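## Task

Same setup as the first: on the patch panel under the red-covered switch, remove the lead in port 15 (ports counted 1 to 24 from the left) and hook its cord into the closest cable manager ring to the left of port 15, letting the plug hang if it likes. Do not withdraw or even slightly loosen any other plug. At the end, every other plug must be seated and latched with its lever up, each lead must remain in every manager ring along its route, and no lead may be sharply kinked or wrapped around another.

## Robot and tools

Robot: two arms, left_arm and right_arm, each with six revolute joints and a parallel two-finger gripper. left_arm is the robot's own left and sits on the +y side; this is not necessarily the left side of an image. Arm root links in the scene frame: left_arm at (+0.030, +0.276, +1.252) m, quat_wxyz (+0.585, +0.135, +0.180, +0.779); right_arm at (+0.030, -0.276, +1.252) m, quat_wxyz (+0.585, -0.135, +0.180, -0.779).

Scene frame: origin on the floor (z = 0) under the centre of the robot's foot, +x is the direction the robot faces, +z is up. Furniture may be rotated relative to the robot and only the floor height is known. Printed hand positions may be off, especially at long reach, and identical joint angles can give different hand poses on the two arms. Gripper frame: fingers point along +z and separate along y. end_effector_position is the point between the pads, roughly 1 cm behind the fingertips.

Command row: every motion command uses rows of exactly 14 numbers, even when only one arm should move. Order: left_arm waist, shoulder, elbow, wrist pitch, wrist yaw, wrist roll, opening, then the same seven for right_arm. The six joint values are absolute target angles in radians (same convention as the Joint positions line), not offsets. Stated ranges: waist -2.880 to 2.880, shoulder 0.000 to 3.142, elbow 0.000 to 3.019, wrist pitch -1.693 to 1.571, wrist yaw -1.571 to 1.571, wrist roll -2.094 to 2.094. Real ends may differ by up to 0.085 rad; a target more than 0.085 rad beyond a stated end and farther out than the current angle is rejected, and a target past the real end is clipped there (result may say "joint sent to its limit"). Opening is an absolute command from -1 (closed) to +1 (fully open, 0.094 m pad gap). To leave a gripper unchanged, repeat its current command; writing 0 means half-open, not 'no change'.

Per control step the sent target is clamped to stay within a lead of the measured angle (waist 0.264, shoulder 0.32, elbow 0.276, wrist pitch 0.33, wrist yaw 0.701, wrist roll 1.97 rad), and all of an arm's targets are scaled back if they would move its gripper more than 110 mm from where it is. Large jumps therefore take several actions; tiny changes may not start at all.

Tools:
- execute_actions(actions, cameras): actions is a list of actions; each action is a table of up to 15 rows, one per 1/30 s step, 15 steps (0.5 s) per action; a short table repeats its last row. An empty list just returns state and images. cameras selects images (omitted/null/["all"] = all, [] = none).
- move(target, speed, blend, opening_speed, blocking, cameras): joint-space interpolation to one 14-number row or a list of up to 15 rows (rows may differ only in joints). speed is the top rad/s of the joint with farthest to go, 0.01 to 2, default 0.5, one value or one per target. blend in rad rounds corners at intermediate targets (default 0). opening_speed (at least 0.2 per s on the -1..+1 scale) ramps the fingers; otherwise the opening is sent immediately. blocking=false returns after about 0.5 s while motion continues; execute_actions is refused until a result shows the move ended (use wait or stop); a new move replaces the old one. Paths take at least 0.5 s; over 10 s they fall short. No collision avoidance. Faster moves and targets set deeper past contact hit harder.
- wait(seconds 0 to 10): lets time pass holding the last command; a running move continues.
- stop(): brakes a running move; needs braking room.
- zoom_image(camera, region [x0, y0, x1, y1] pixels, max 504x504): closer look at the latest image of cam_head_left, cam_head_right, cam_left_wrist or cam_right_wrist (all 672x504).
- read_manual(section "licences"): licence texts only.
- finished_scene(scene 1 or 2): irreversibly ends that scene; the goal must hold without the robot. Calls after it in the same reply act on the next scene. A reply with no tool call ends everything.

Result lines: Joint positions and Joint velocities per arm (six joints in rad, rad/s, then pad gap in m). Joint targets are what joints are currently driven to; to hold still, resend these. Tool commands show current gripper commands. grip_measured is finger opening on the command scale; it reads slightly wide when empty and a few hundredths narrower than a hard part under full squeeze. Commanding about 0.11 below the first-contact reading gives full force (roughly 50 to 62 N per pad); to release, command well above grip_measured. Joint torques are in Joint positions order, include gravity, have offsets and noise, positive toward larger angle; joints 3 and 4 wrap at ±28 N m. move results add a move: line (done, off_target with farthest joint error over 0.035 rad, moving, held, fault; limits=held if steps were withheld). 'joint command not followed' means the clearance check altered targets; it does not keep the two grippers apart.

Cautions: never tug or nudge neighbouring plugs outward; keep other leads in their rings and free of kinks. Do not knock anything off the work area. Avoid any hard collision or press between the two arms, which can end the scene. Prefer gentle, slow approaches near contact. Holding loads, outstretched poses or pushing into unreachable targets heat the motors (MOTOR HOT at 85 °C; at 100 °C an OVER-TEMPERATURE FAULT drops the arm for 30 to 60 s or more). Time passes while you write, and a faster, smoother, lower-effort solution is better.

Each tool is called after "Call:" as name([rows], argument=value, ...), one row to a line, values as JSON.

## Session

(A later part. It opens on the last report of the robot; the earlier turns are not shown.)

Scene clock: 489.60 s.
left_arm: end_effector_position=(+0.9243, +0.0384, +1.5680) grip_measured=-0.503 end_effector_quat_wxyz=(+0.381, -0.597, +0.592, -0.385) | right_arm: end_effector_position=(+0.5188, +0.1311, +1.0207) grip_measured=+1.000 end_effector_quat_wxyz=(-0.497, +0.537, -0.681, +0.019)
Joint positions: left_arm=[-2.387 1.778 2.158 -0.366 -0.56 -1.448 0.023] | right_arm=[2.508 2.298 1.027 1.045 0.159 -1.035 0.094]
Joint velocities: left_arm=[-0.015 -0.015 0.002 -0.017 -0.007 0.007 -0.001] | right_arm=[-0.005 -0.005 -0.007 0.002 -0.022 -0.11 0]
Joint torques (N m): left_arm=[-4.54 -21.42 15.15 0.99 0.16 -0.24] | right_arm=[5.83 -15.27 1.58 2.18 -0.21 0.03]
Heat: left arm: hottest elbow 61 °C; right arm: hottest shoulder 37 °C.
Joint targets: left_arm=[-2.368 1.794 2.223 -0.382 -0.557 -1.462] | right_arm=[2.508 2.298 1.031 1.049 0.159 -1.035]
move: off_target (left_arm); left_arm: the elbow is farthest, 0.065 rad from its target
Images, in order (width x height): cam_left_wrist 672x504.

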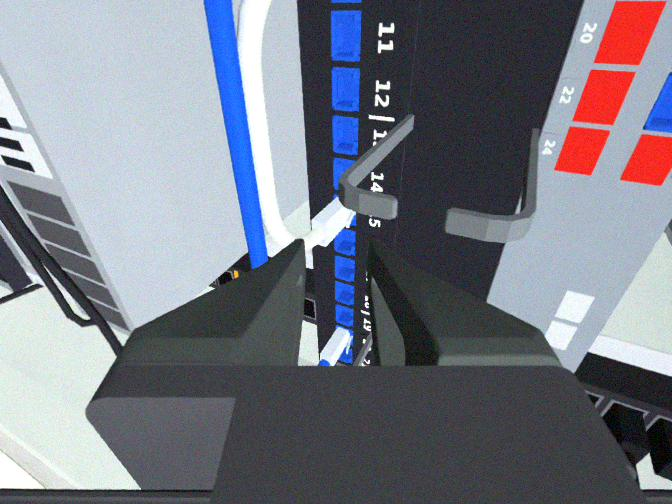

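Call:
move(target=[-2.37,1.79,2.136,-0.36,-0.557,-1.462,-0.5,2.508,2.298,1.031,1.049,0.159,-1.035,1], speed=0.15, cameras=["cam_left_wrist"])

Call:
zoom_image(camera="cam_left_wrist", region=[240, 160, 440, 320])

Scene clock: 504.07 s.
left_arm: end_effector_position=(+0.9232, +0.0372, +1.5634) grip_measured=-0.503 end_effector_quat_wxyz=(+0.380, -0.597, +0.595, -0.382) | right_arm: end_effector_position=(+0.5188, +0.1311, +1.0207) grip_measured=+1.000 end_effector_quat_wxyz=(-0.497, +0.537, -0.681, +0.019)
Joint positions: left_arm=[-2.387 1.778 2.151 -0.367 -0.56 -1.448 0.023] | right_arm=[2.508 2.298 1.027 1.045 0.159 -1.035 0.094]
Joint velocities: left_arm=[-0.005 -0.015 -0.017 0.022 0.022 0.037 0.001] | right_arm=[-0.005 -0.015 0.022 0.002 -0.066 -0.051 0]
Joint torques (N m): left_arm=[-4.37 -21.71 8.39 1.8 0.15 -0.24] | right_arm=[4.89 -15.74 1.72 2.26 -0.19 0.06]
Heat: left arm: hottest elbow 64 °C; right arm: hottest shoulder 37 °C.
Joint targets: left_arm=[-2.370 1.790 2.135 -0.361 -0.557 -1.462] | right_arm=[2.508 2.298 1.031 1.049 0.159 -1.035]
move: done
Images, in order (width x height): cam_left_wrist 672x504.

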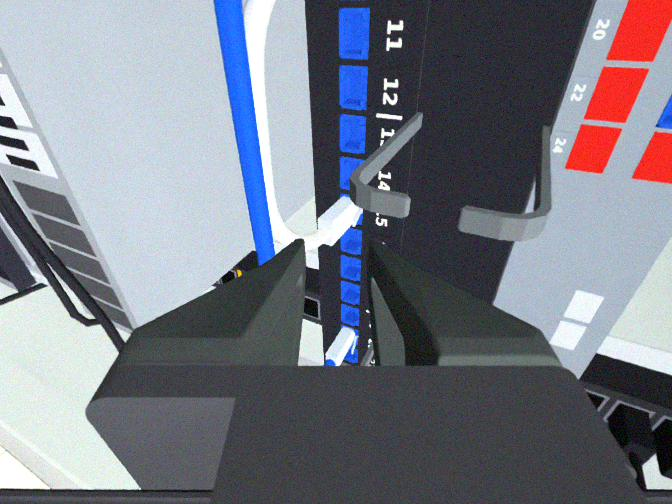

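Scaled by 2.520 from the camera's 672x504 image, which has a finer 960x720 frame.

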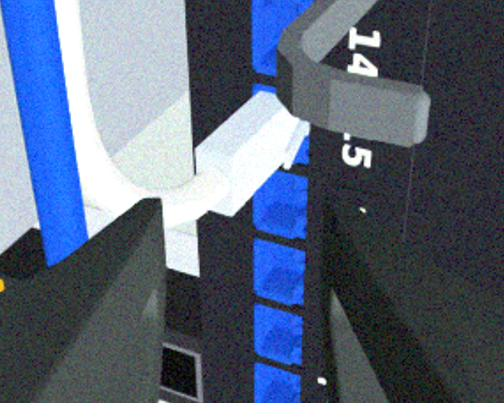

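Call:
move(target=[-2.415,1.797,2.11,-0.36,-0.557,-1.462,-0.5,2.508,2.298,1.031,1.049,0.159,-1.035,1], speed=0.15, cameras=["cam_left_wrist"])

Call:
zoom_image(camera="cam_left_wrist", region=[240, 160, 440, 320])

Scene clock: 515.37 s.
left_arm: end_effector_position=(+0.9180, +0.0286, +1.5416) grip_measured=-0.503 end_effector_quat_wxyz=(+0.371, -0.595, +0.609, -0.371) | right_arm: end_effector_position=(+0.5188, +0.1311, +1.0207) grip_measured=+1.000 end_effector_quat_wxyz=(-0.497, +0.537, -0.681, +0.019)
Joint positions: left_arm=[-2.39 1.782 2.117 -0.367 -0.558 -1.448 0.023] | right_arm=[2.508 2.298 1.027 1.045 0.159 -1.035 0.094]
Joint velocities: left_arm=[-0.034 0.005 0.007 -0.007 -0.037 -0.022 -0.001] | right_arm=[-0.005 0.015 -0.002 -0.002 0.037 0.007 0]
Joint torques (N m): left_arm=[-7.47 -21.36 9.22 1.94 0.12 -0.23] | right_arm=[5.13 -15.27 1.58 2.44 -0.27 -0.03]
Heat: left arm: hottest elbow 60 °C; right arm: hottest shoulder 37 °C.
Joint targets: left_arm=[-2.416 1.798 2.111 -0.360 -0.556 -1.462] | right_arm=[2.508 2.298 1.031 1.049 0.159 -1.035]
move: done
Images, in order (width x height): cam_left_wrist 672x504.

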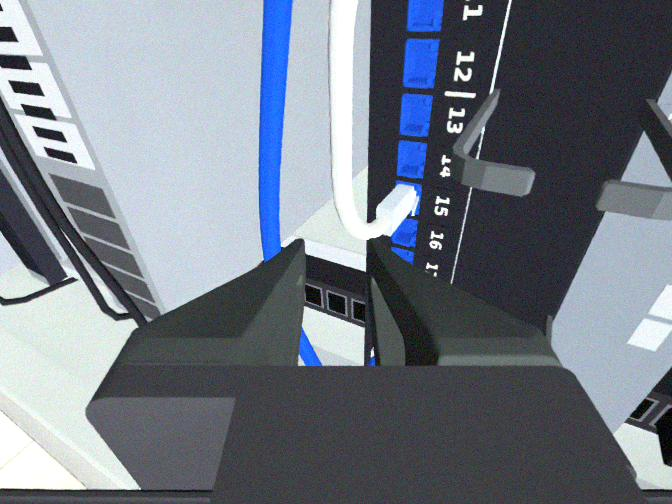

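Scaled by 2.520 from the camera's 672x504 image, which has a finer 960x720 frame.

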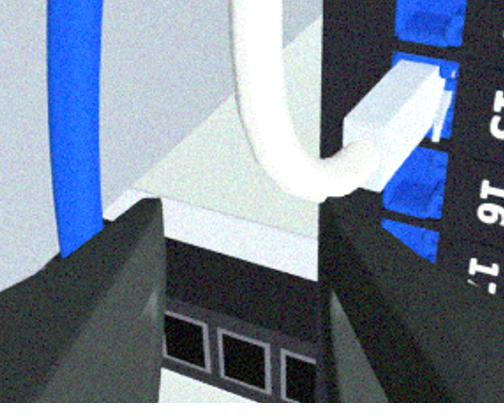

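Call:
move(target=[-2.366,1.797,2.20,-0.362,-0.557,-1.462,-0.5,2.508,2.298,1.031,1.049,0.159,-1.035,1], speed=0.1, cameras=["cam_left_wrist"])

Call:
zoom_image(camera="cam_left_wrist", region=[240, 160, 440, 320])

Scene clock: 527.63 s.
left_arm: end_effector_position=(+0.9219, +0.0336, +1.5529) grip_measured=-0.503 end_effector_quat_wxyz=(+0.376, -0.596, +0.601, -0.377) | right_arm: end_effector_position=(+0.5188, +0.1311, +1.0207) grip_measured=+1.000 end_effector_quat_wxyz=(-0.497, +0.537, -0.681, +0.019)
Joint positions: left_arm=[-2.387 1.782 2.138 -0.367 -0.558 -1.448 0.023] | right_arm=[2.508 2.298 1.027 1.045 0.159 -1.035 0.094]
Joint velocities: left_arm=[-0.015 -0.005 0.007 -0.017 0.022 -0.022 0] | right_arm=[-0.005 -0.015 -0.012 0.007 -0.022 -0.007 0]
Joint torques (N m): left_arm=[-3.96 -21.66 14.87 1.98 0.08 -0.24] | right_arm=[5.3 -15.56 1.72 2.21 -0.19 0.08]
Heat: left arm: hottest elbow 56 °C; right arm: hottest shoulder 37 °C.
Joint targets: left_arm=[-2.366 1.797 2.199 -0.362 -0.557 -1.462] | right_arm=[2.508 2.298 1.031 1.049 0.159 -1.035]
move: off_target (left_arm); left_arm: the elbow is farthest, 0.062 rad from its target
Images, in order (width x height): cam_left_wrist 672x504.

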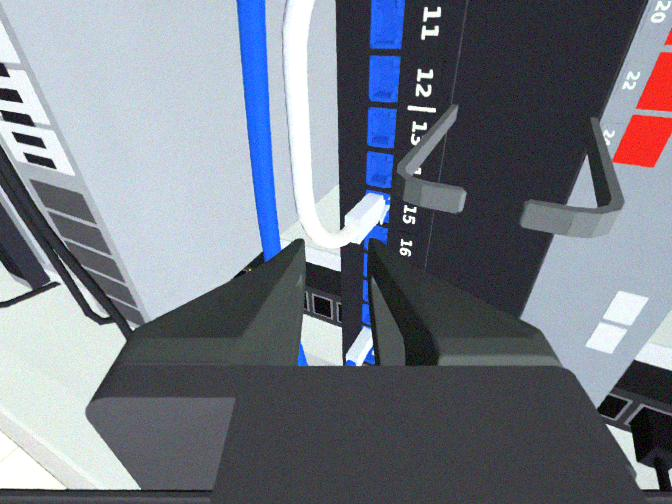

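Scaled by 2.520 from the camera's 672x504 image, which has a finer 960x720 frame.

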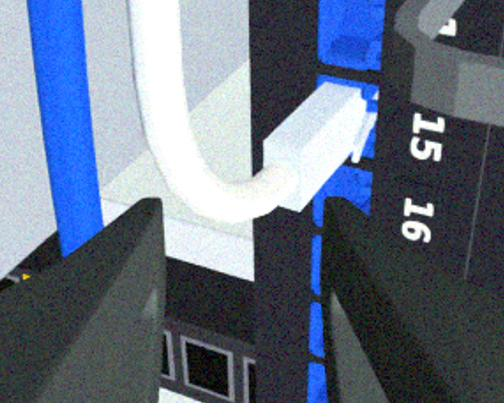

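Call:
move([
  [-2.375,1.716,1.907,0.10,-0.508,-1.335,-0.5,2.508,2.298,1.031,1.049,0.159,-1.035,1],
  [-2.348,1.755,1.797,0.458,-0.426,-1.22,-0.5,2.508,2.298,1.031,1.049,0.159,-1.035,1],
], speed=0.2, cameras=["cam_left_wrist"])

Call:
zoom_image(camera="cam_left_wrist", region=[240, 160, 440, 320])

Scene clock: 572.63 s.
left_arm: end_effector_position=(+0.9149, +0.0331, +1.5601) grip_measured=-0.503 end_effector_quat_wxyz=(-0.494, +0.502, -0.495, +0.508) | right_arm: end_effector_position=(+0.5188, +0.1311, +1.0207) grip_measured=+1.000 end_effector_quat_wxyz=(-0.497, +0.537, -0.681, +0.019)
Joint positions: left_arm=[-2.368 1.746 1.801 0.432 -0.429 -1.237 0.023] | right_arm=[2.508 2.298 1.027 1.045 0.159 -1.035 0.094]
Joint velocities: left_arm=[-0.005 0.005 0.017 -0.007 0.022 0.037 -0.001] | right_arm=[-0.005 -0.015 0.017 0.012 -0.007 0.007 0]
Joint torques (N m): left_arm=[-4.13 -21.13 9.1 2.67 0.35 0.02] | right_arm=[5.13 -15.03 1.7 2.15 -0.26 0.02]
Heat: left arm: hottest elbow 55 °C; right arm: hottest shoulder 37 °C.
Joint targets: left_arm=[-2.348 1.754 1.797 0.459 -0.426 -1.220] | right_arm=[2.508 2.298 1.031 1.049 0.159 -1.035]
move: done
Images, in order (width x height): cam_left_wrist 672x504.

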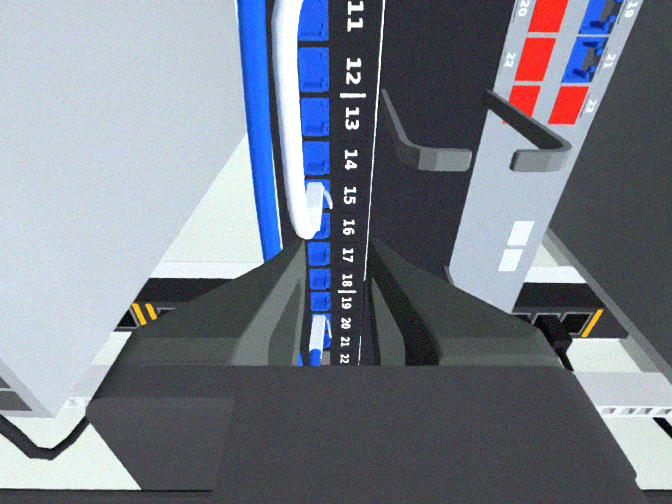

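Scaled by 2.520 from the camera's 672x504 image, which has a finer 960x720 frame.

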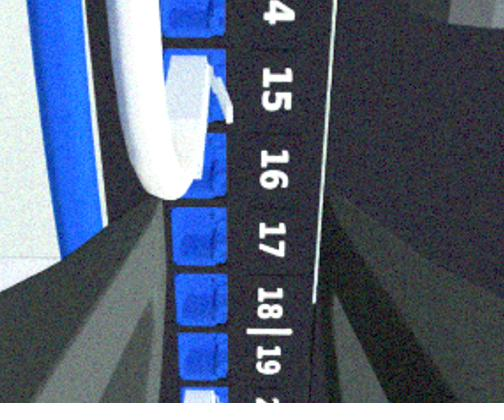

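Call:
move(target=[-2.340,1.764,1.784,0.47,-0.426,-1.22,-0.5,2.508,2.298,1.031,1.049,0.159,-1.035,1], speed=0.1, cameras=[])

Call:
move(target=[-2.335,1.768,1.87,0.445,-0.42,-1.225,-0.55,2.508,2.298,1.031,1.049,0.159,-1.035,1], speed=0.1, cameras=["cam_left_wrist"])

Call:
zoom_image(camera="cam_left_wrist", region=[240, 160, 440, 320])

Scene clock: 586.03 s.
left_arm: end_effector_position=(+0.9152, +0.0377, +1.5551) grip_measured=-0.503 end_effector_quat_wxyz=(-0.497, +0.503, -0.494, +0.506) | right_arm: end_effector_position=(+0.5188, +0.1311, +1.0207) grip_measured=+1.000 end_effector_quat_wxyz=(-0.497, +0.537, -0.681, +0.019)
Joint positions: left_arm=[-2.361 1.746 1.79 0.444 -0.429 -1.237 0.023] | right_arm=[2.508 2.298 1.027 1.045 0.159 -1.035 0.094]
Joint velocities: left_arm=[0.015 0.005 -0.002 0.002 0.022 -0.037 0] | right_arm=[-0.005 -0.015 -0.017 -0.002 -0.066 -0.081 0]
Joint torques (N m): left_arm=[-3.9 -20.6 8.99 2.35 0.34 0.04] | right_arm=[6.3 -15.62 1.72 2.21 -0.15 0.02]
Heat: left arm: hottest elbow 53 °C; right arm: hottest shoulder 37 °C.
Joint targets: left_arm=[-2.340 1.764 1.785 0.470 -0.427 -1.221] | right_arm=[2.508 2.298 1.031 1.049 0.159 -1.035]
move: done
No camera images: "cameras" was empty.

Scene clock: 587.23 s.
left_arm: end_effector_position=(+0.9189, +0.0389, +1.5553) grip_measured=-0.547 end_effector_quat_wxyz=(-0.498, +0.502, -0.492, +0.507) | right_arm: end_effector_position=(+0.5188, +0.1311, +1.0207) grip_measured=+1.000 end_effector_quat_wxyz=(-0.497, +0.537, -0.681, +0.019)
Joint positions: left_arm=[-2.356 1.753 1.802 0.444 -0.423 -1.237 0.021] | right_arm=[2.508 2.298 1.027 1.045 0.159 -1.035 0.094]
Joint velocities: left_arm=[0.005 -0.005 0.007 -0.012 -0.051 -0.081 0] | right_arm=[-0.015 -0.005 -0.012 0.012 -0.007 -0.037 0]
Joint torques (N m): left_arm=[-3.96 -21.07 14.95 1.7 0.36 0] | right_arm=[5.48 -14.92 1.59 2.19 -0.29 0.07]
Heat: left arm: hottest elbow 53 °C; right arm: hottest shoulder 37 °C.
Joint targets: left_arm=[-2.335 1.768 1.869 0.445 -0.420 -1.225] | right_arm=[2.508 2.298 1.031 1.049 0.159 -1.035]
move: off_target (left_arm); left_arm: the elbow is farthest, 0.068 rad from its target
Images, in order (width x height): cam_left_wrist 672x504.

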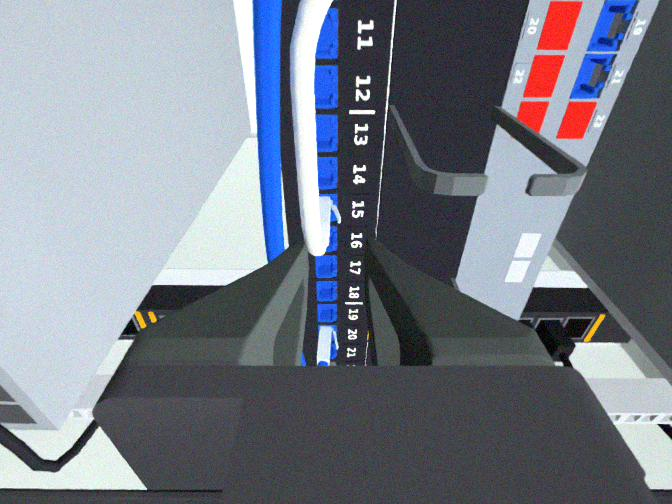

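Scaled by 2.520 from the camera's 672x504 image, which has a finer 960x720 frame.

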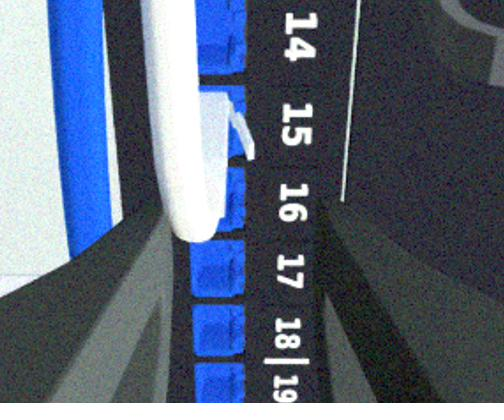

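Call:
move(target=[-2.318,1.808,1.94,0.376,-0.413,-1.23,-0.6,2.508,2.298,1.031,1.049,0.159,-1.035,1], speed=0.1, cameras=["cam_left_wrist"])

Call:
zoom_image(camera="cam_left_wrist", region=[240, 160, 440, 320])

Scene clock: 595.43 s.
left_arm: end_effector_position=(+0.9365, +0.0421, +1.5542) grip_measured=-0.597 end_effector_quat_wxyz=(-0.499, +0.502, -0.498, +0.501) | right_arm: end_effector_position=(+0.5188, +0.1311, +1.0207) grip_measured=+1.000 end_effector_quat_wxyz=(-0.497, +0.537, -0.681, +0.019)
Joint positions: left_arm=[-2.341 1.79 1.878 0.392 -0.415 -1.237 0.019] | right_arm=[2.508 2.298 1.027 1.045 0.159 -1.035 0.094]
Joint velocities: left_arm=[0.005 -0.005 0.007 0.002 -0.095 0.022 0] | right_arm=[-0.005 -0.015 -0.007 -0.017 0.007 0.037 0]
Joint torques (N m): left_arm=[-3.9 -21.54 14.8 1.1 0.35 -0.02] | right_arm=[5.19 -15.15 1.7 2.18 -0.16 0.03]
Heat: left arm: hottest elbow 57 °C; right arm: hottest shoulder 37 °C.
Joint targets: left_arm=[-2.319 1.809 1.941 0.375 -0.413 -1.230] | right_arm=[2.508 2.298 1.031 1.049 0.159 -1.035]
move: off_target (left_arm); left_arm: the elbow is farthest, 0.062 rad from its target
Images, in order (width x height): cam_left_wrist 672x504.

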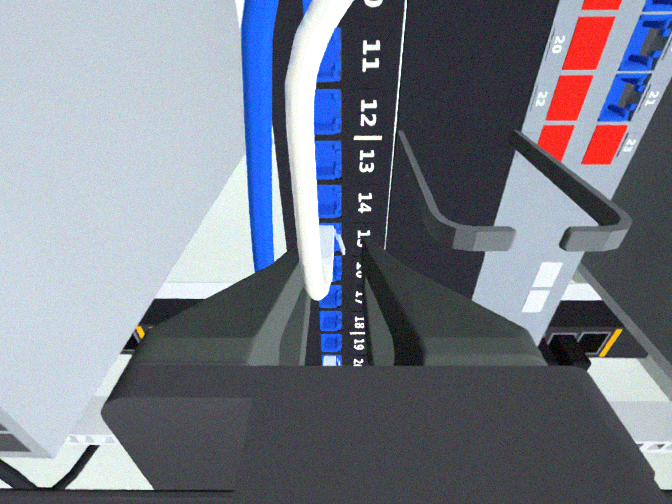

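Scaled by 2.520 from the camera's 672x504 image, which has a finer 960x720 frame.

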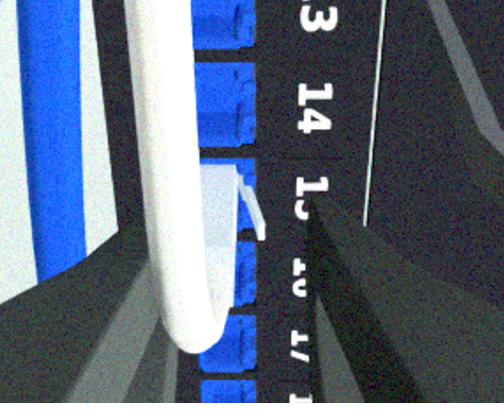

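Call:
move(target=[-2.318,1.808,1.94,0.376,-0.413,-1.23,-1,2.508,2.298,1.031,1.049,0.159,-1.035,1], opening_speed=0.3, cameras=["cam_left_wrist"])

Call:
zoom_image(camera="cam_left_wrist", region=[240, 160, 440, 320])

Scene clock: 606.47 s.
left_arm: end_effector_position=(+0.9377, +0.0427, +1.5498) grip_measured=-0.916 end_effector_quat_wxyz=(-0.499, +0.503, -0.499, +0.499) | right_arm: end_effector_position=(+0.5188, +0.1311, +1.0207) grip_measured=+1.000 end_effector_quat_wxyz=(-0.497, +0.537, -0.681, +0.019)
Joint positions: left_arm=[-2.338 1.795 1.878 0.392 -0.415 -1.237 0.004] | right_arm=[2.508 2.298 1.027 1.045 0.159 -1.035 0.094]
Joint velocities: left_arm=[0.005 -0.024 0.007 0.002 -0.051 0.037 -0.001] | right_arm=[-0.005 -0.005 -0.007 -0.002 0.022 0.037 0]
Joint torques (N m): left_arm=[-4.01 -21.83 14.75 1.05 0.32 -0.04] | right_arm=[5.83 -14.92 1.61 2.26 -0.14 0]
Heat: left arm: hottest elbow 59 °C; right arm: hottest shoulder 37 °C.
Joint targets: left_arm=[-2.317 1.807 1.940 0.376 -0.413 -1.230] | right_arm=[2.508 2.298 1.031 1.049 0.159 -1.035]
move: off_target (left_arm); left_arm: the elbow is farthest, 0.062 rad from its target
Images, in order (width x height): cam_left_wrist 672x504.

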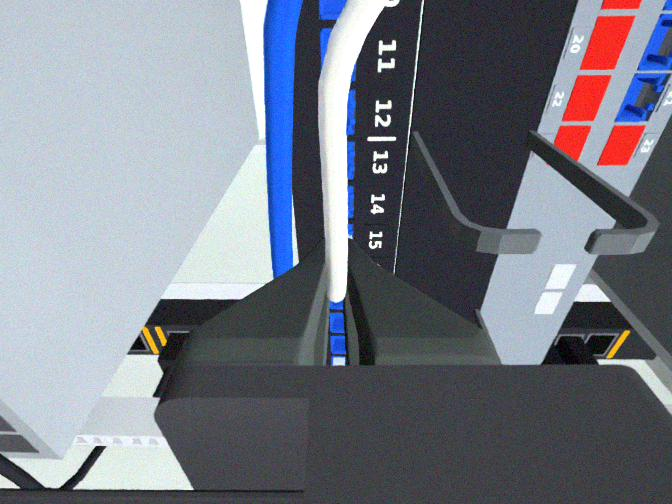

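Scaled by 2.520 from the camera's 672x504 image, which has a finer 960x720 frame.

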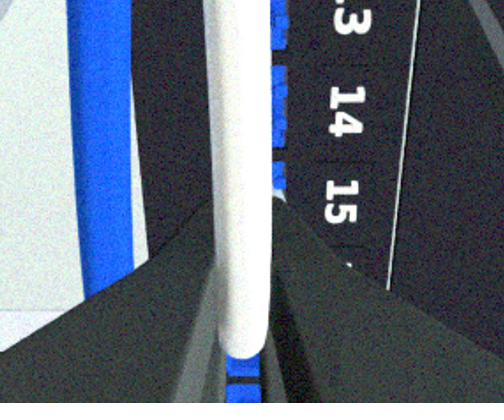

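Call:
move(target=[-2.385,1.69,1.735,0.497,-0.443,-1.22,-1,2.508,2.298,1.031,1.049,0.159,-1.035,1], speed=0.12, cameras=["cam_left_wrist"])

Call:
zoom_image(camera="cam_left_wrist", region=[240, 120, 440, 320])

Scene clock: 616.27 s.
left_arm: end_effector_position=(+0.9288, +0.0447, +1.5484) grip_measured=-0.921 end_effector_quat_wxyz=(-0.504, +0.494, -0.489, +0.513) | right_arm: end_effector_position=(+0.5188, +0.1311, +1.0207) grip_measured=+1.000 end_effector_quat_wxyz=(-0.497, +0.537, -0.681, +0.019)
Joint positions: left_arm=[-2.335 1.778 1.821 0.467 -0.392 -1.235 0.004] | right_arm=[2.508 2.298 1.027 1.045 0.159 -1.035 0.094]
Joint velocities: left_arm=[0.005 0.005 -0.012 0.012 -0.007 0.022 0] | right_arm=[-0.005 -0.005 -0.002 -0.007 -0.095 -0.066 0]
Joint torques (N m): left_arm=[-9.29 -30.97 2.13 2.77 -1.39 0.02] | right_arm=[5.77 -15.62 1.66 2.22 -0.21 0.03]
Heat: left arm: hottest elbow 61 °C; right arm: hottest shoulder 37 °C.
Joint targets: left_arm=[-2.384 1.691 1.736 0.497 -0.434 -1.219] | right_arm=[2.508 2.298 1.031 1.049 0.159 -1.035]
move: off_target (left_arm); left_arm: the shoulder is farthest, 0.088 rad from its target
Images, in order (width x height): cam_left_wrist 672x504.

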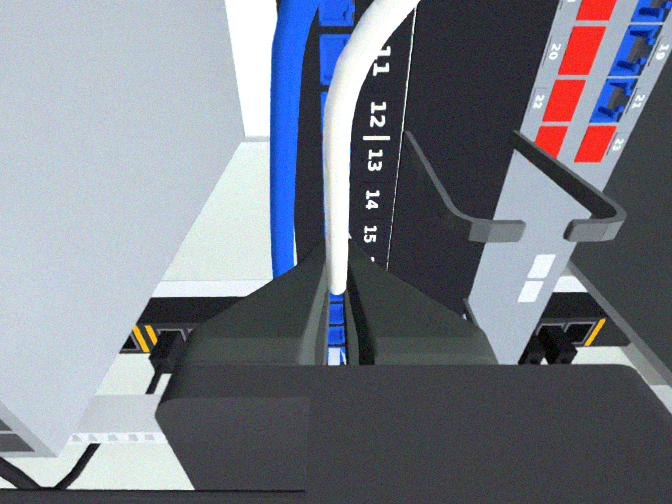

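Scaled by 2.520 from the camera's 672x504 image, which has a finer 960x720 frame.

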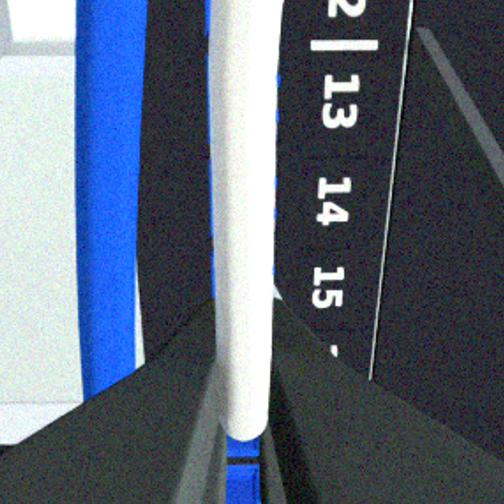

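Call:
move(target=[-2.335,1.785,1.85,0.435,-0.415,-1.23,-1,2.508,2.298,1.031,1.049,0.159,-1.035,1], speed=0.12, cameras=[])

Call:
move(target=[-2.335,1.785,1.85,0.435,-0.415,-1.23,-0.6,2.508,2.298,1.031,1.049,0.159,-1.035,1], opening_speed=0.3, cameras=["cam_left_wrist"])

Call:
zoom_image(camera="cam_left_wrist", region=[240, 160, 440, 320])

Scene clock: 629.93 s.
left_arm: end_effector_position=(+0.9301, +0.0449, +1.5489) grip_measured=-0.921 end_effector_quat_wxyz=(-0.503, +0.495, -0.490, +0.511) | right_arm: end_effector_position=(+0.5188, +0.1311, +1.0207) grip_measured=+1.000 end_effector_quat_wxyz=(-0.497, +0.537, -0.681, +0.019)
Joint positions: left_arm=[-2.335 1.779 1.829 0.457 -0.395 -1.235 0.004] | right_arm=[2.508 2.298 1.027 1.045 0.159 -1.035 0.094]
Joint velocities: left_arm=[-0.015 0.005 0.007 -0.012 -0.007 0.007 -0.001] | right_arm=[-0.005 -0.015 -0.007 -0.002 0.022 -0.081 0]
Joint torques (N m): left_arm=[-5.66 -22.48 11.25 0.95 -0.53 -0.06] | right_arm=[5.6 -15.15 1.65 2.3 -0.21 0.01]
Heat: left arm: hottest elbow 55 °C; right arm: hottest shoulder 37 °C.
Joint targets: left_arm=[-2.335 1.785 1.850 0.436 -0.415 -1.230] | right_arm=[2.508 2.298 1.031 1.049 0.159 -1.035]
move: done
No camera images: "cameras" was empty.

Scene clock: 631.57 s.
left_arm: end_effector_position=(+0.9298, +0.0477, +1.5475) grip_measured=-0.604 end_effector_quat_wxyz=(-0.506, +0.503, -0.487, +0.503) | right_arm: end_effector_position=(+0.5188, +0.1311, +1.0207) grip_measured=+1.000 end_effector_quat_wxyz=(-0.497, +0.537, -0.681, +0.019)
Joint positions: left_arm=[-2.336 1.779 1.829 0.455 -0.42 -1.235 0.019] | right_arm=[2.508 2.298 1.027 1.045 0.159 -1.035 0.094]
Joint velocities: left_arm=[-0.024 -0.005 0.002 0.002 -0.022 -0.007 0.002] | right_arm=[-0.005 -0.005 0.007 0.007 -0.007 0.022 0]
Joint torques (N m): left_arm=[-5.71 -21.89 11.1 0.96 0.1 -0.05] | right_arm=[5.6 -15.68 1.7 2.37 -0.25 0.04]
Heat: left arm: hottest elbow 55 °C; right arm: hottest shoulder 37 °C.
Joint targets: left_arm=[-2.337 1.785 1.850 0.435 -0.424 -1.230] | right_arm=[2.508 2.298 1.031 1.049 0.159 -1.035]
move: done
Images, in order (width x height): cam_left_wrist 672x504.

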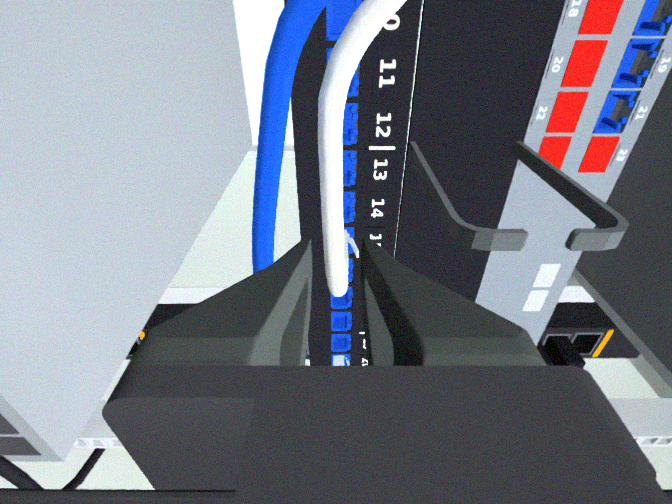

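Scaled by 2.520 from the camera's 672x504 image, which has a finer 960x720 frame.

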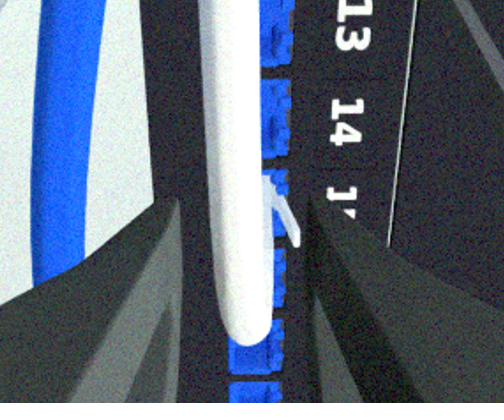

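Call:
move(target=[-2.382,1.80,1.925,0.39,-0.425,-1.233,-0.5,2.508,2.298,1.031,1.049,0.159,-1.035,1], speed=0.12, cameras=["cam_left_wrist"])

Call:
zoom_image(camera="cam_left_wrist", region=[240, 160, 440, 320])

Scene clock: 663.53 s.
left_arm: end_effector_position=(+0.9303, +0.0358, +1.5574) grip_measured=-0.503 end_effector_quat_wxyz=(-0.498, +0.503, -0.495, +0.504) | right_arm: end_effector_position=(+0.5188, +0.1311, +1.0207) grip_measured=+1.000 end_effector_quat_wxyz=(-0.497, +0.537, -0.681, +0.019)
Joint positions: left_arm=[-2.355 1.782 1.862 0.407 -0.425 -1.235 0.023] | right_arm=[2.508 2.298 1.027 1.045 0.159 -1.035 0.094]
Joint velocities: left_arm=[0.015 -0.005 -0.012 -0.012 0.007 0.095 0] | right_arm=[0.005 -0.005 -0.007 -0.002 0.051 -0.051 0]
Joint torques (N m): left_arm=[-7.65 -21.19 14.86 1.17 0.25 -0.09] | right_arm=[5.83 -14.8 1.5 2.29 -0.2 0.06]
Heat: left arm: hottest elbow 52 °C; right arm: hottest shoulder 38 °C.
Joint targets: left_arm=[-2.380 1.800 1.925 0.390 -0.425 -1.233] | right_arm=[2.508 2.298 1.031 1.049 0.159 -1.035]
move: off_target (left_arm); left_arm: the elbow is farthest, 0.063 rad from its target
Images, in order (width x height): cam_left_wrist 672x504.

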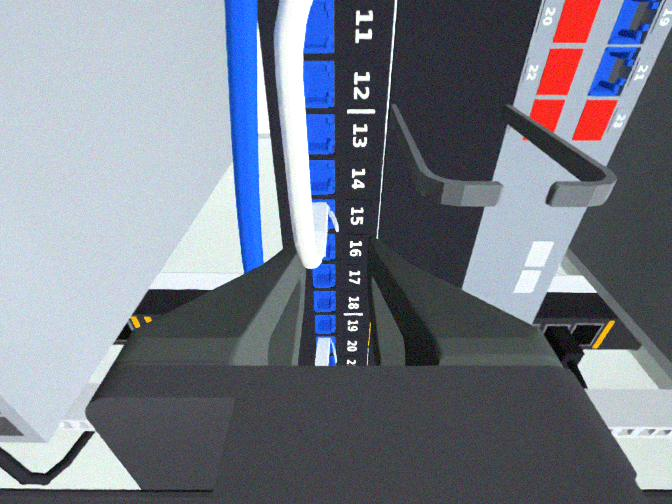

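Scaled by 2.520 from the camera's 672x504 image, which has a finer 960x720 frame.

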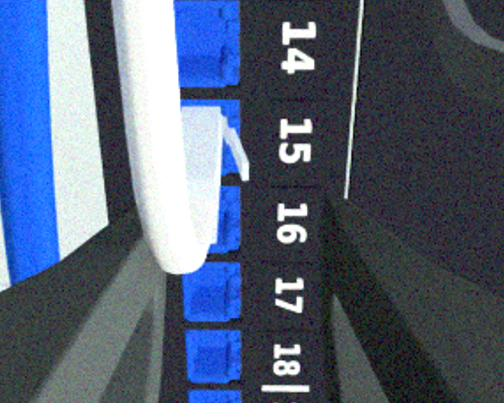

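Call:
move(target=[-2.323,1.858,2.017,0.345,-0.411,-1.238,-0.55,2.508,2.298,1.031,1.049,0.159,-1.035,1], speed=0.12, cameras=["cam_left_wrist"])

Call:
zoom_image(camera="cam_left_wrist", region=[240, 160, 440, 320])

Scene clock: 669.87 s.
left_arm: end_effector_position=(+0.9497, +0.0322, +1.5567) grip_measured=-0.547 end_effector_quat_wxyz=(-0.498, +0.500, -0.497, +0.504) | right_arm: end_effector_position=(+0.5188, +0.1311, +1.0207) grip_measured=+1.000 end_effector_quat_wxyz=(-0.497, +0.537, -0.681, +0.019)
Joint positions: left_arm=[-2.345 1.836 1.957 0.363 -0.412 -1.235 0.021] | right_arm=[2.508 2.298 1.027 1.045 0.159 -1.035 0.094]
Joint velocities: left_arm=[-0.005 0.005 0.002 0.002 0.022 0.007 -0.001] | right_arm=[-0.015 -0.005 -0.002 -0.002 -0.051 0.007 0]
Joint torques (N m): left_arm=[-4.31 -21.89 14.63 0.9 0.33 -0.11] | right_arm=[5.07 -14.68 1.73 2.11 -0.26 -0.02]
Heat: left arm: hottest elbow 53 °C; right arm: hottest shoulder 38 °C.
Joint targets: left_arm=[-2.323 1.857 2.018 0.345 -0.410 -1.238] | right_arm=[2.508 2.298 1.031 1.049 0.159 -1.035]
move: off_target (left_arm); left_arm: the elbow is farthest, 0.060 rad from its target
Images, in order (width x height): cam_left_wrist 672x504.

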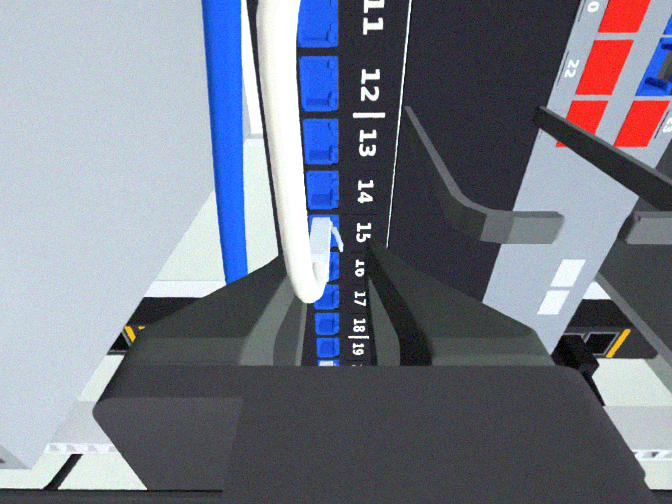

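Scaled by 2.520 from the camera's 672x504 image, which has a finer 960x720 frame.

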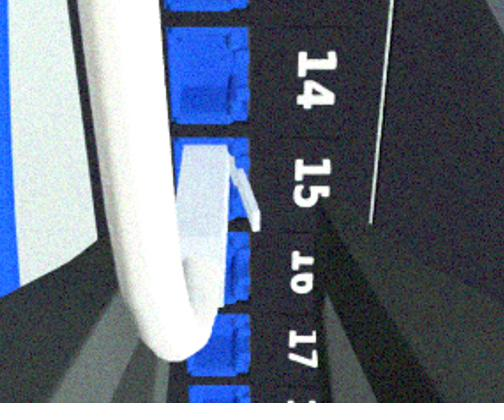

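Call:
move(target=[-2.323,1.858,2.017,0.345,-0.411,-1.238,-1,2.508,2.298,1.031,1.049,0.159,-1.035,1], opening_speed=0.3, cameras=["cam_left_wrist"])

Call:
zoom_image(camera="cam_left_wrist", region=[240, 160, 440, 320])

Scene clock: 681.13 s.
left_arm: end_effector_position=(+0.9505, +0.0316, +1.5515) grip_measured=-0.887 end_effector_quat_wxyz=(-0.497, +0.501, -0.500, +0.501) | right_arm: end_effector_position=(+0.5188, +0.1311, +1.0207) grip_measured=+1.000 end_effector_quat_wxyz=(-0.497, +0.537, -0.681, +0.019)
Joint positions: left_arm=[-2.344 1.841 1.957 0.358 -0.414 -1.235 0.005] | right_arm=[2.508 2.298 1.027 1.045 0.159 -1.035 0.094]
Joint velocities: left_arm=[-0.005 0.005 -0.002 0.007 -0.007 0.007 -0.001] | right_arm=[0.005 -0.005 -0.002 0.007 -0.051 -0.022 0]
Joint torques (N m): left_arm=[-4.07 -22.07 14.54 1.18 0.34 -0.13] | right_arm=[5.6 -15.15 1.72 2.24 -0.18 0.08]
Heat: left arm: hottest elbow 56 °C; right arm: hottest shoulder 38 °C.
Joint targets: left_arm=[-2.323 1.858 2.017 0.344 -0.411 -1.238] | right_arm=[2.508 2.298 1.031 1.049 0.159 -1.035]
move: off_target (left_arm); left_arm: the elbow is farthest, 0.060 rad from its target
Images, in order (width x height): cam_left_wrist 672x504.

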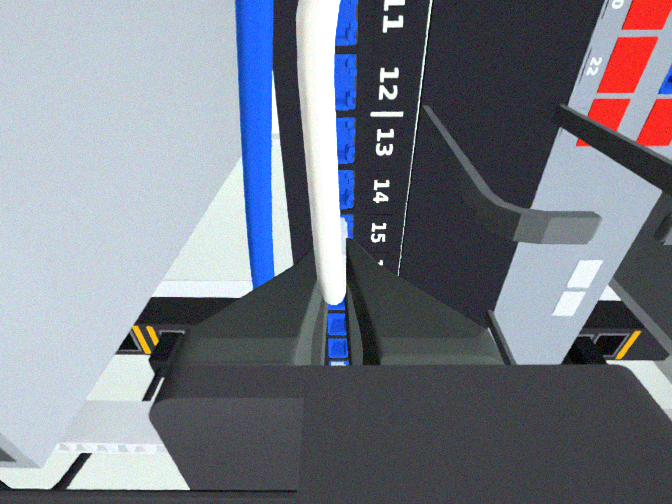

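Scaled by 2.520 from the camera's 672x504 image, which has a finer 960x720 frame.

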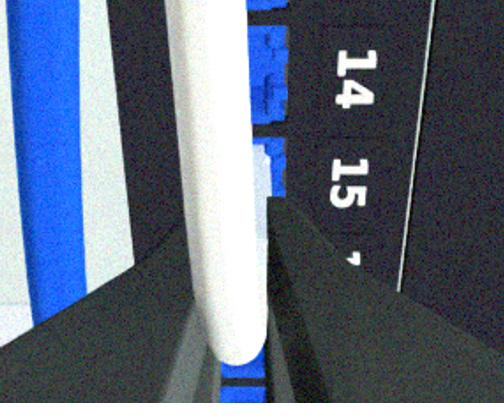

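Call:
move(target=[-2.395,1.69,1.73,0.495,-0.436,-1.22,-1,2.508,2.298,1.031,1.049,0.159,-1.035,1], speed=0.15, cameras=["cam_left_wrist"])

Call:
zoom_image(camera="cam_left_wrist", region=[240, 100, 440, 320])

Scene clock: 689.60 s.
left_arm: end_effector_position=(+0.9031, +0.0352, +1.5477) grip_measured=-0.888 end_effector_quat_wxyz=(-0.494, +0.504, -0.498, +0.505) | right_arm: end_effector_position=(+0.5188, +0.1311, +1.0207) grip_measured=+1.000 end_effector_quat_wxyz=(-0.497, +0.537, -0.681, +0.019)
Joint positions: left_arm=[-2.368 1.724 1.735 0.469 -0.434 -1.235 0.005] | right_arm=[2.508 2.298 1.027 1.045 0.159 -1.035 0.094]
Joint velocities: left_arm=[0.005 -0.005 -0.012 0.002 -0.022 -0.022 0] | right_arm=[0.015 -0.015 0.012 -0.012 0.022 -0.022 0]
Joint torques (N m): left_arm=[-7.41 -24.59 8.92 2.65 0.13 0.01] | right_arm=[5.3 -15.27 1.68 2.36 -0.2 0.06]
Heat: left arm: hottest elbow 58 °C; right arm: hottest shoulder 38 °C.
Joint targets: left_arm=[-2.395 1.691 1.730 0.496 -0.437 -1.220] | right_arm=[2.508 2.298 1.031 1.049 0.159 -1.035]
move: done
Images, in order (width x height): cam_left_wrist 672x504.

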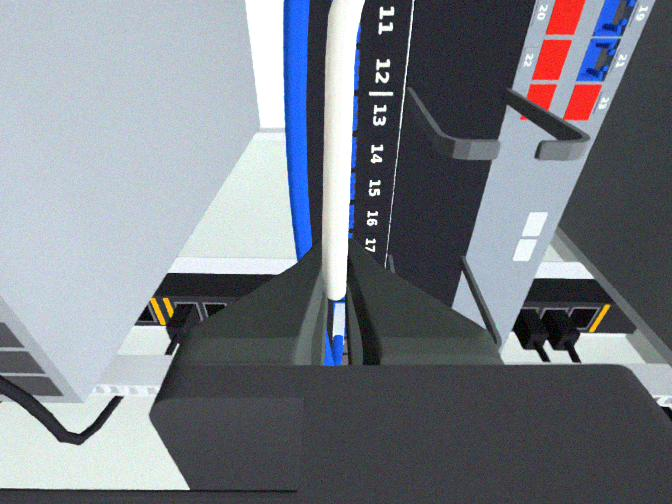

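Scaled by 2.291 from the camera's 672x504 image, which has a finer 960x720 frame.

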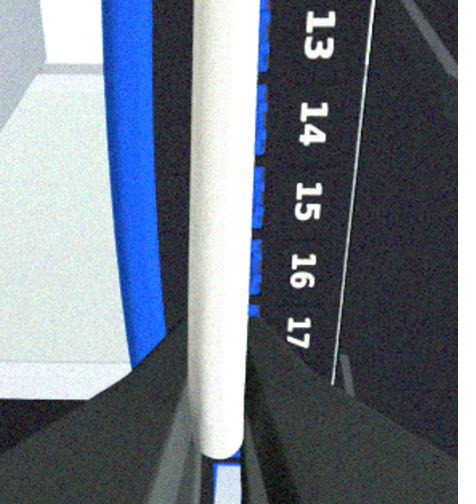

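Call:
move([
  [-2.445,1.565,1.61,0.50,-0.49,-1.2,-1,2.508,2.298,1.031,1.049,0.159,-1.035,1],
  [-2.26,1.44,1.69,0.07,0.314,-1.28,-1,2.508,2.298,1.031,1.049,0.159,-1.035,1],
], speed=0.4)

Call:
zoom_image(camera="cam_left_wrist", region=[200, 50, 540, 320])

Scene clock: 723.43 s.
left_arm: end_effector_position=(+0.8300, +0.0204, +1.6087) grip_measured=-0.888 end_effector_quat_wxyz=(-0.292, +0.304, -0.648, +0.635) | right_arm: end_effector_position=(+0.5188, +0.1311, +1.0207) grip_measured=+1.000 end_effector_quat_wxyz=(-0.497, +0.537, -0.681, +0.019)
Joint positions: left_arm=[-2.275 1.473 1.623 0.085 0.31 -1.267 0.005] | right_arm=[2.508 2.298 1.027 1.045 0.159 -1.035 0.094]
Joint velocities: left_arm=[0.005 0.005 -0.007 -0.002 -0.022 0.037 0] | right_arm=[-0.005 -0.015 0.017 0.007 0.007 -0.066 0]
Joint torques (N m): left_arm=[-2.96 -22.42 15.28 1.2 0.39 -0.23] | right_arm=[5.89 -14.97 1.55 2.28 -0.21 -0.01]
Heat: left arm: hottest shoulder 52 °C; right arm: hottest shoulder 38 °C.
Joint targets: left_arm=[-2.260 1.440 1.689 0.069 0.315 -1.281] | right_arm=[2.508 2.298 1.031 1.049 0.159 -1.035]
move: off_target (left_arm); left_arm: the elbow is farthest, 0.067 rad from its target

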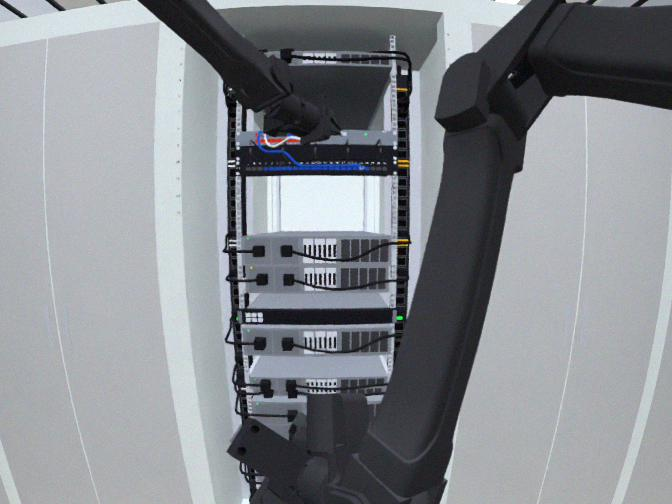

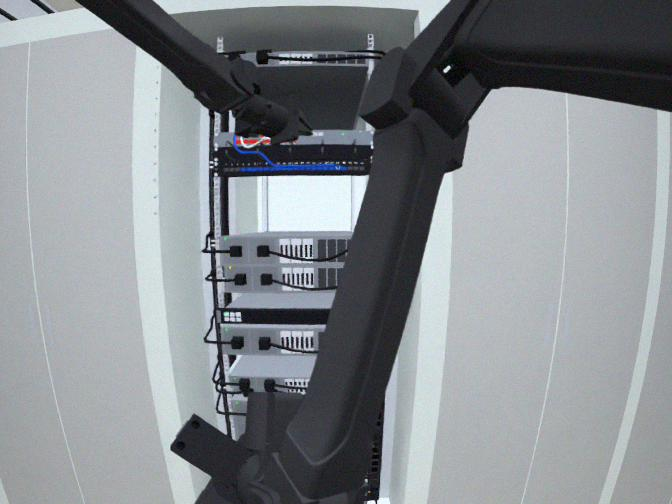

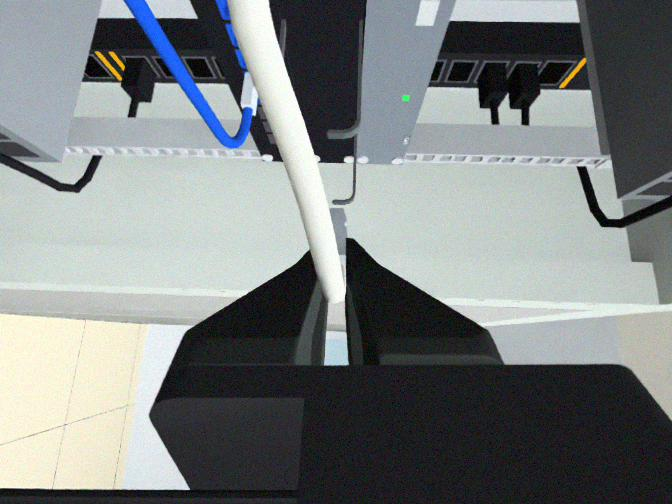

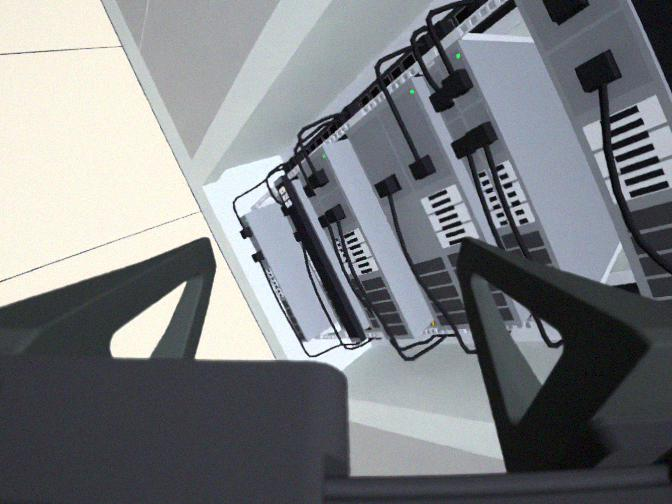

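Scaled by 1.482 from the camera's 672x504 image, which has a finer 960x720 frame.

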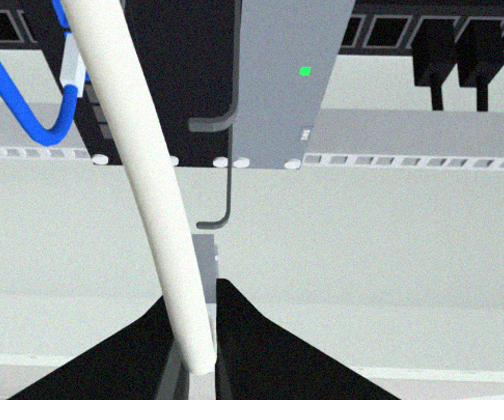

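Call:
move([
  [-2.26,1.44,1.689,0.07,0.314,-1.28,-1,1.95,2.298,1.031,1.049,0.159,-1.035,1],
  [-2.26,1.44,1.689,0.07,0.314,-1.28,-1,1.95,1.48,1.65,0.2,-0.7,-1.7,-0.2],
], speed=0.7)

every target must give the same right_gripper/opening; nothing of the call was run
Scene clock: 765.87 s.
left_arm: end_effector_position=(+0.8300, +0.0204, +1.6087) grip_measured=-0.888 end_effector_quat_wxyz=(-0.292, +0.304, -0.648, +0.635) | right_arm: end_effector_position=(+0.5188, +0.1311, +1.0207) grip_measured=+1.000 end_effector_quat_wxyz=(-0.497, +0.537, -0.681, +0.019)
Joint positions: left_arm=[-2.275 1.473 1.623 0.085 0.31 -1.267 0.005] | right_arm=[2.508 2.298 1.027 1.045 0.159 -1.035 0.094]
Joint velocities: left_arm=[-0.005 -0.015 0.007 -0.007 -0.051 -0.037 -0.002] | right_arm=[0.015 -0.005 -0.002 0.007 -0.037 -0.037 0]
Joint torques (N m): left_arm=[-2.9 -22.12 15.35 1.14 0.4 -0.22] | right_arm=[5.19 -15.15 1.73 2.48 -0.22 0.01]
Heat: left arm: hottest elbow 60 °C; right arm: hottest shoulder 38 °C.
Joint targets: left_arm=[-2.260 1.440 1.689 0.070 0.315 -1.280] | right_arm=[2.508 2.298 1.031 1.049 0.159 -1.035]
Tool commands: left_gripper/opening=-1.0 right_gripper/opening=+1.0

Call:
move([
  [-2.26,1.44,1.689,0.07,0.314,-1.28,-1,1.95,2.298,1.031,1.049,0.159,-1.035,-0.2],
  [-2.26,1.44,1.689,0.07,0.314,-1.28,-1,1.95,1.48,1.65,0.2,-0.7,-1.7,-0.2],
], speed=0.7)

Scene clock: 774.87 s.
left_arm: end_effector_position=(+0.8300, +0.0204, +1.6087) grip_measured=-0.888 end_effector_quat_wxyz=(-0.292, +0.304, -0.648, +0.635) | right_arm: end_effector_position=(+0.8577, -0.1711, +1.5810) grip_measured=-0.198 end_effector_quat_wxyz=(+0.670, -0.628, +0.294, -0.265)
Joint positions: left_arm=[-2.275 1.473 1.623 0.085 0.31 -1.267 0.005] | right_arm=[1.945 1.477 1.605 0.215 -0.695 -1.687 0.038]
Joint velocities: left_arm=[-0.005 -0.005 -0.012 0.012 0.037 0.007 0] | right_arm=[-0.005 0.015 -0.007 0.017 0.022 0.037 0]
Joint torques (N m): left_arm=[-2.78 -22.18 15.46 1.21 0.38 -0.23] | right_arm=[2.37 -18.96 12.34 1.48 -0.26 -0.05]
Heat: left arm: hottest elbow 61 °C; right arm: hottest shoulder 38 °C.
Joint targets: left_arm=[-2.260 1.440 1.689 0.070 0.314 -1.280] | right_arm=[1.950 1.480 1.649 0.200 -0.699 -1.701]
move: off_target (left_arm, right_arm); left_arm: the elbow is farthest, 0.066 rad from its target; right_arm: the elbow is farthest, 0.045 rad from its target

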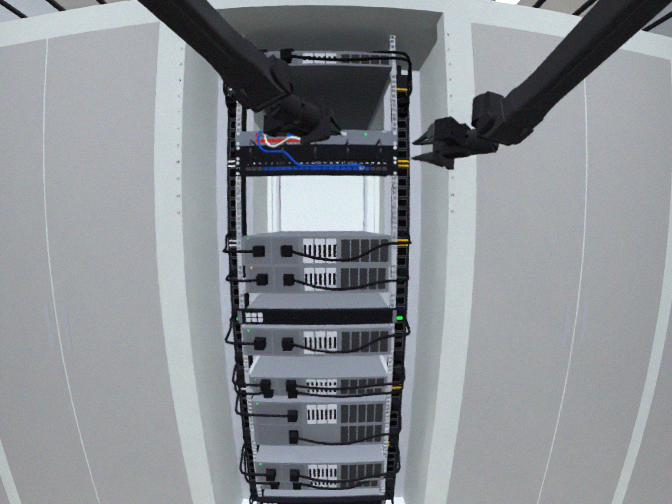

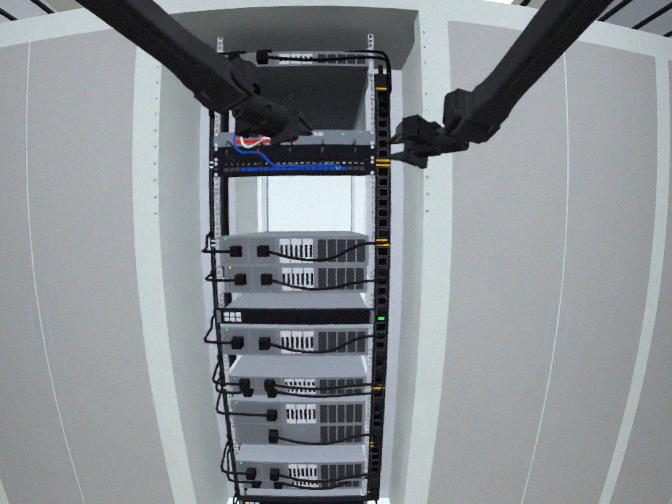

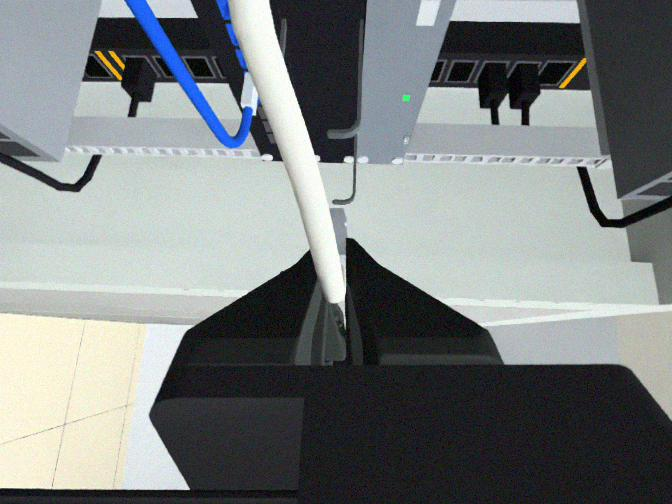

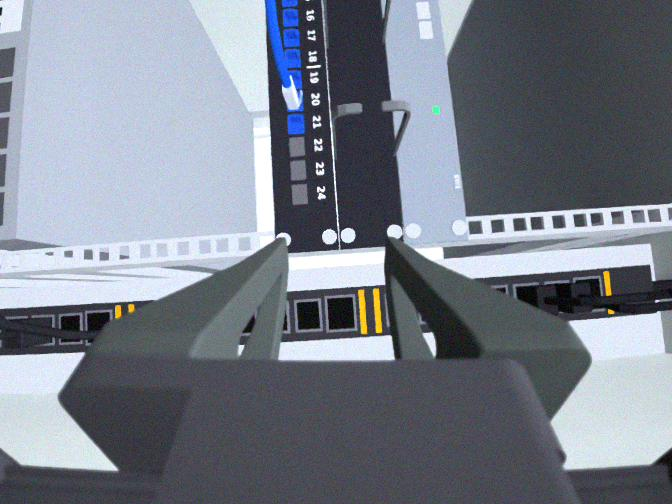

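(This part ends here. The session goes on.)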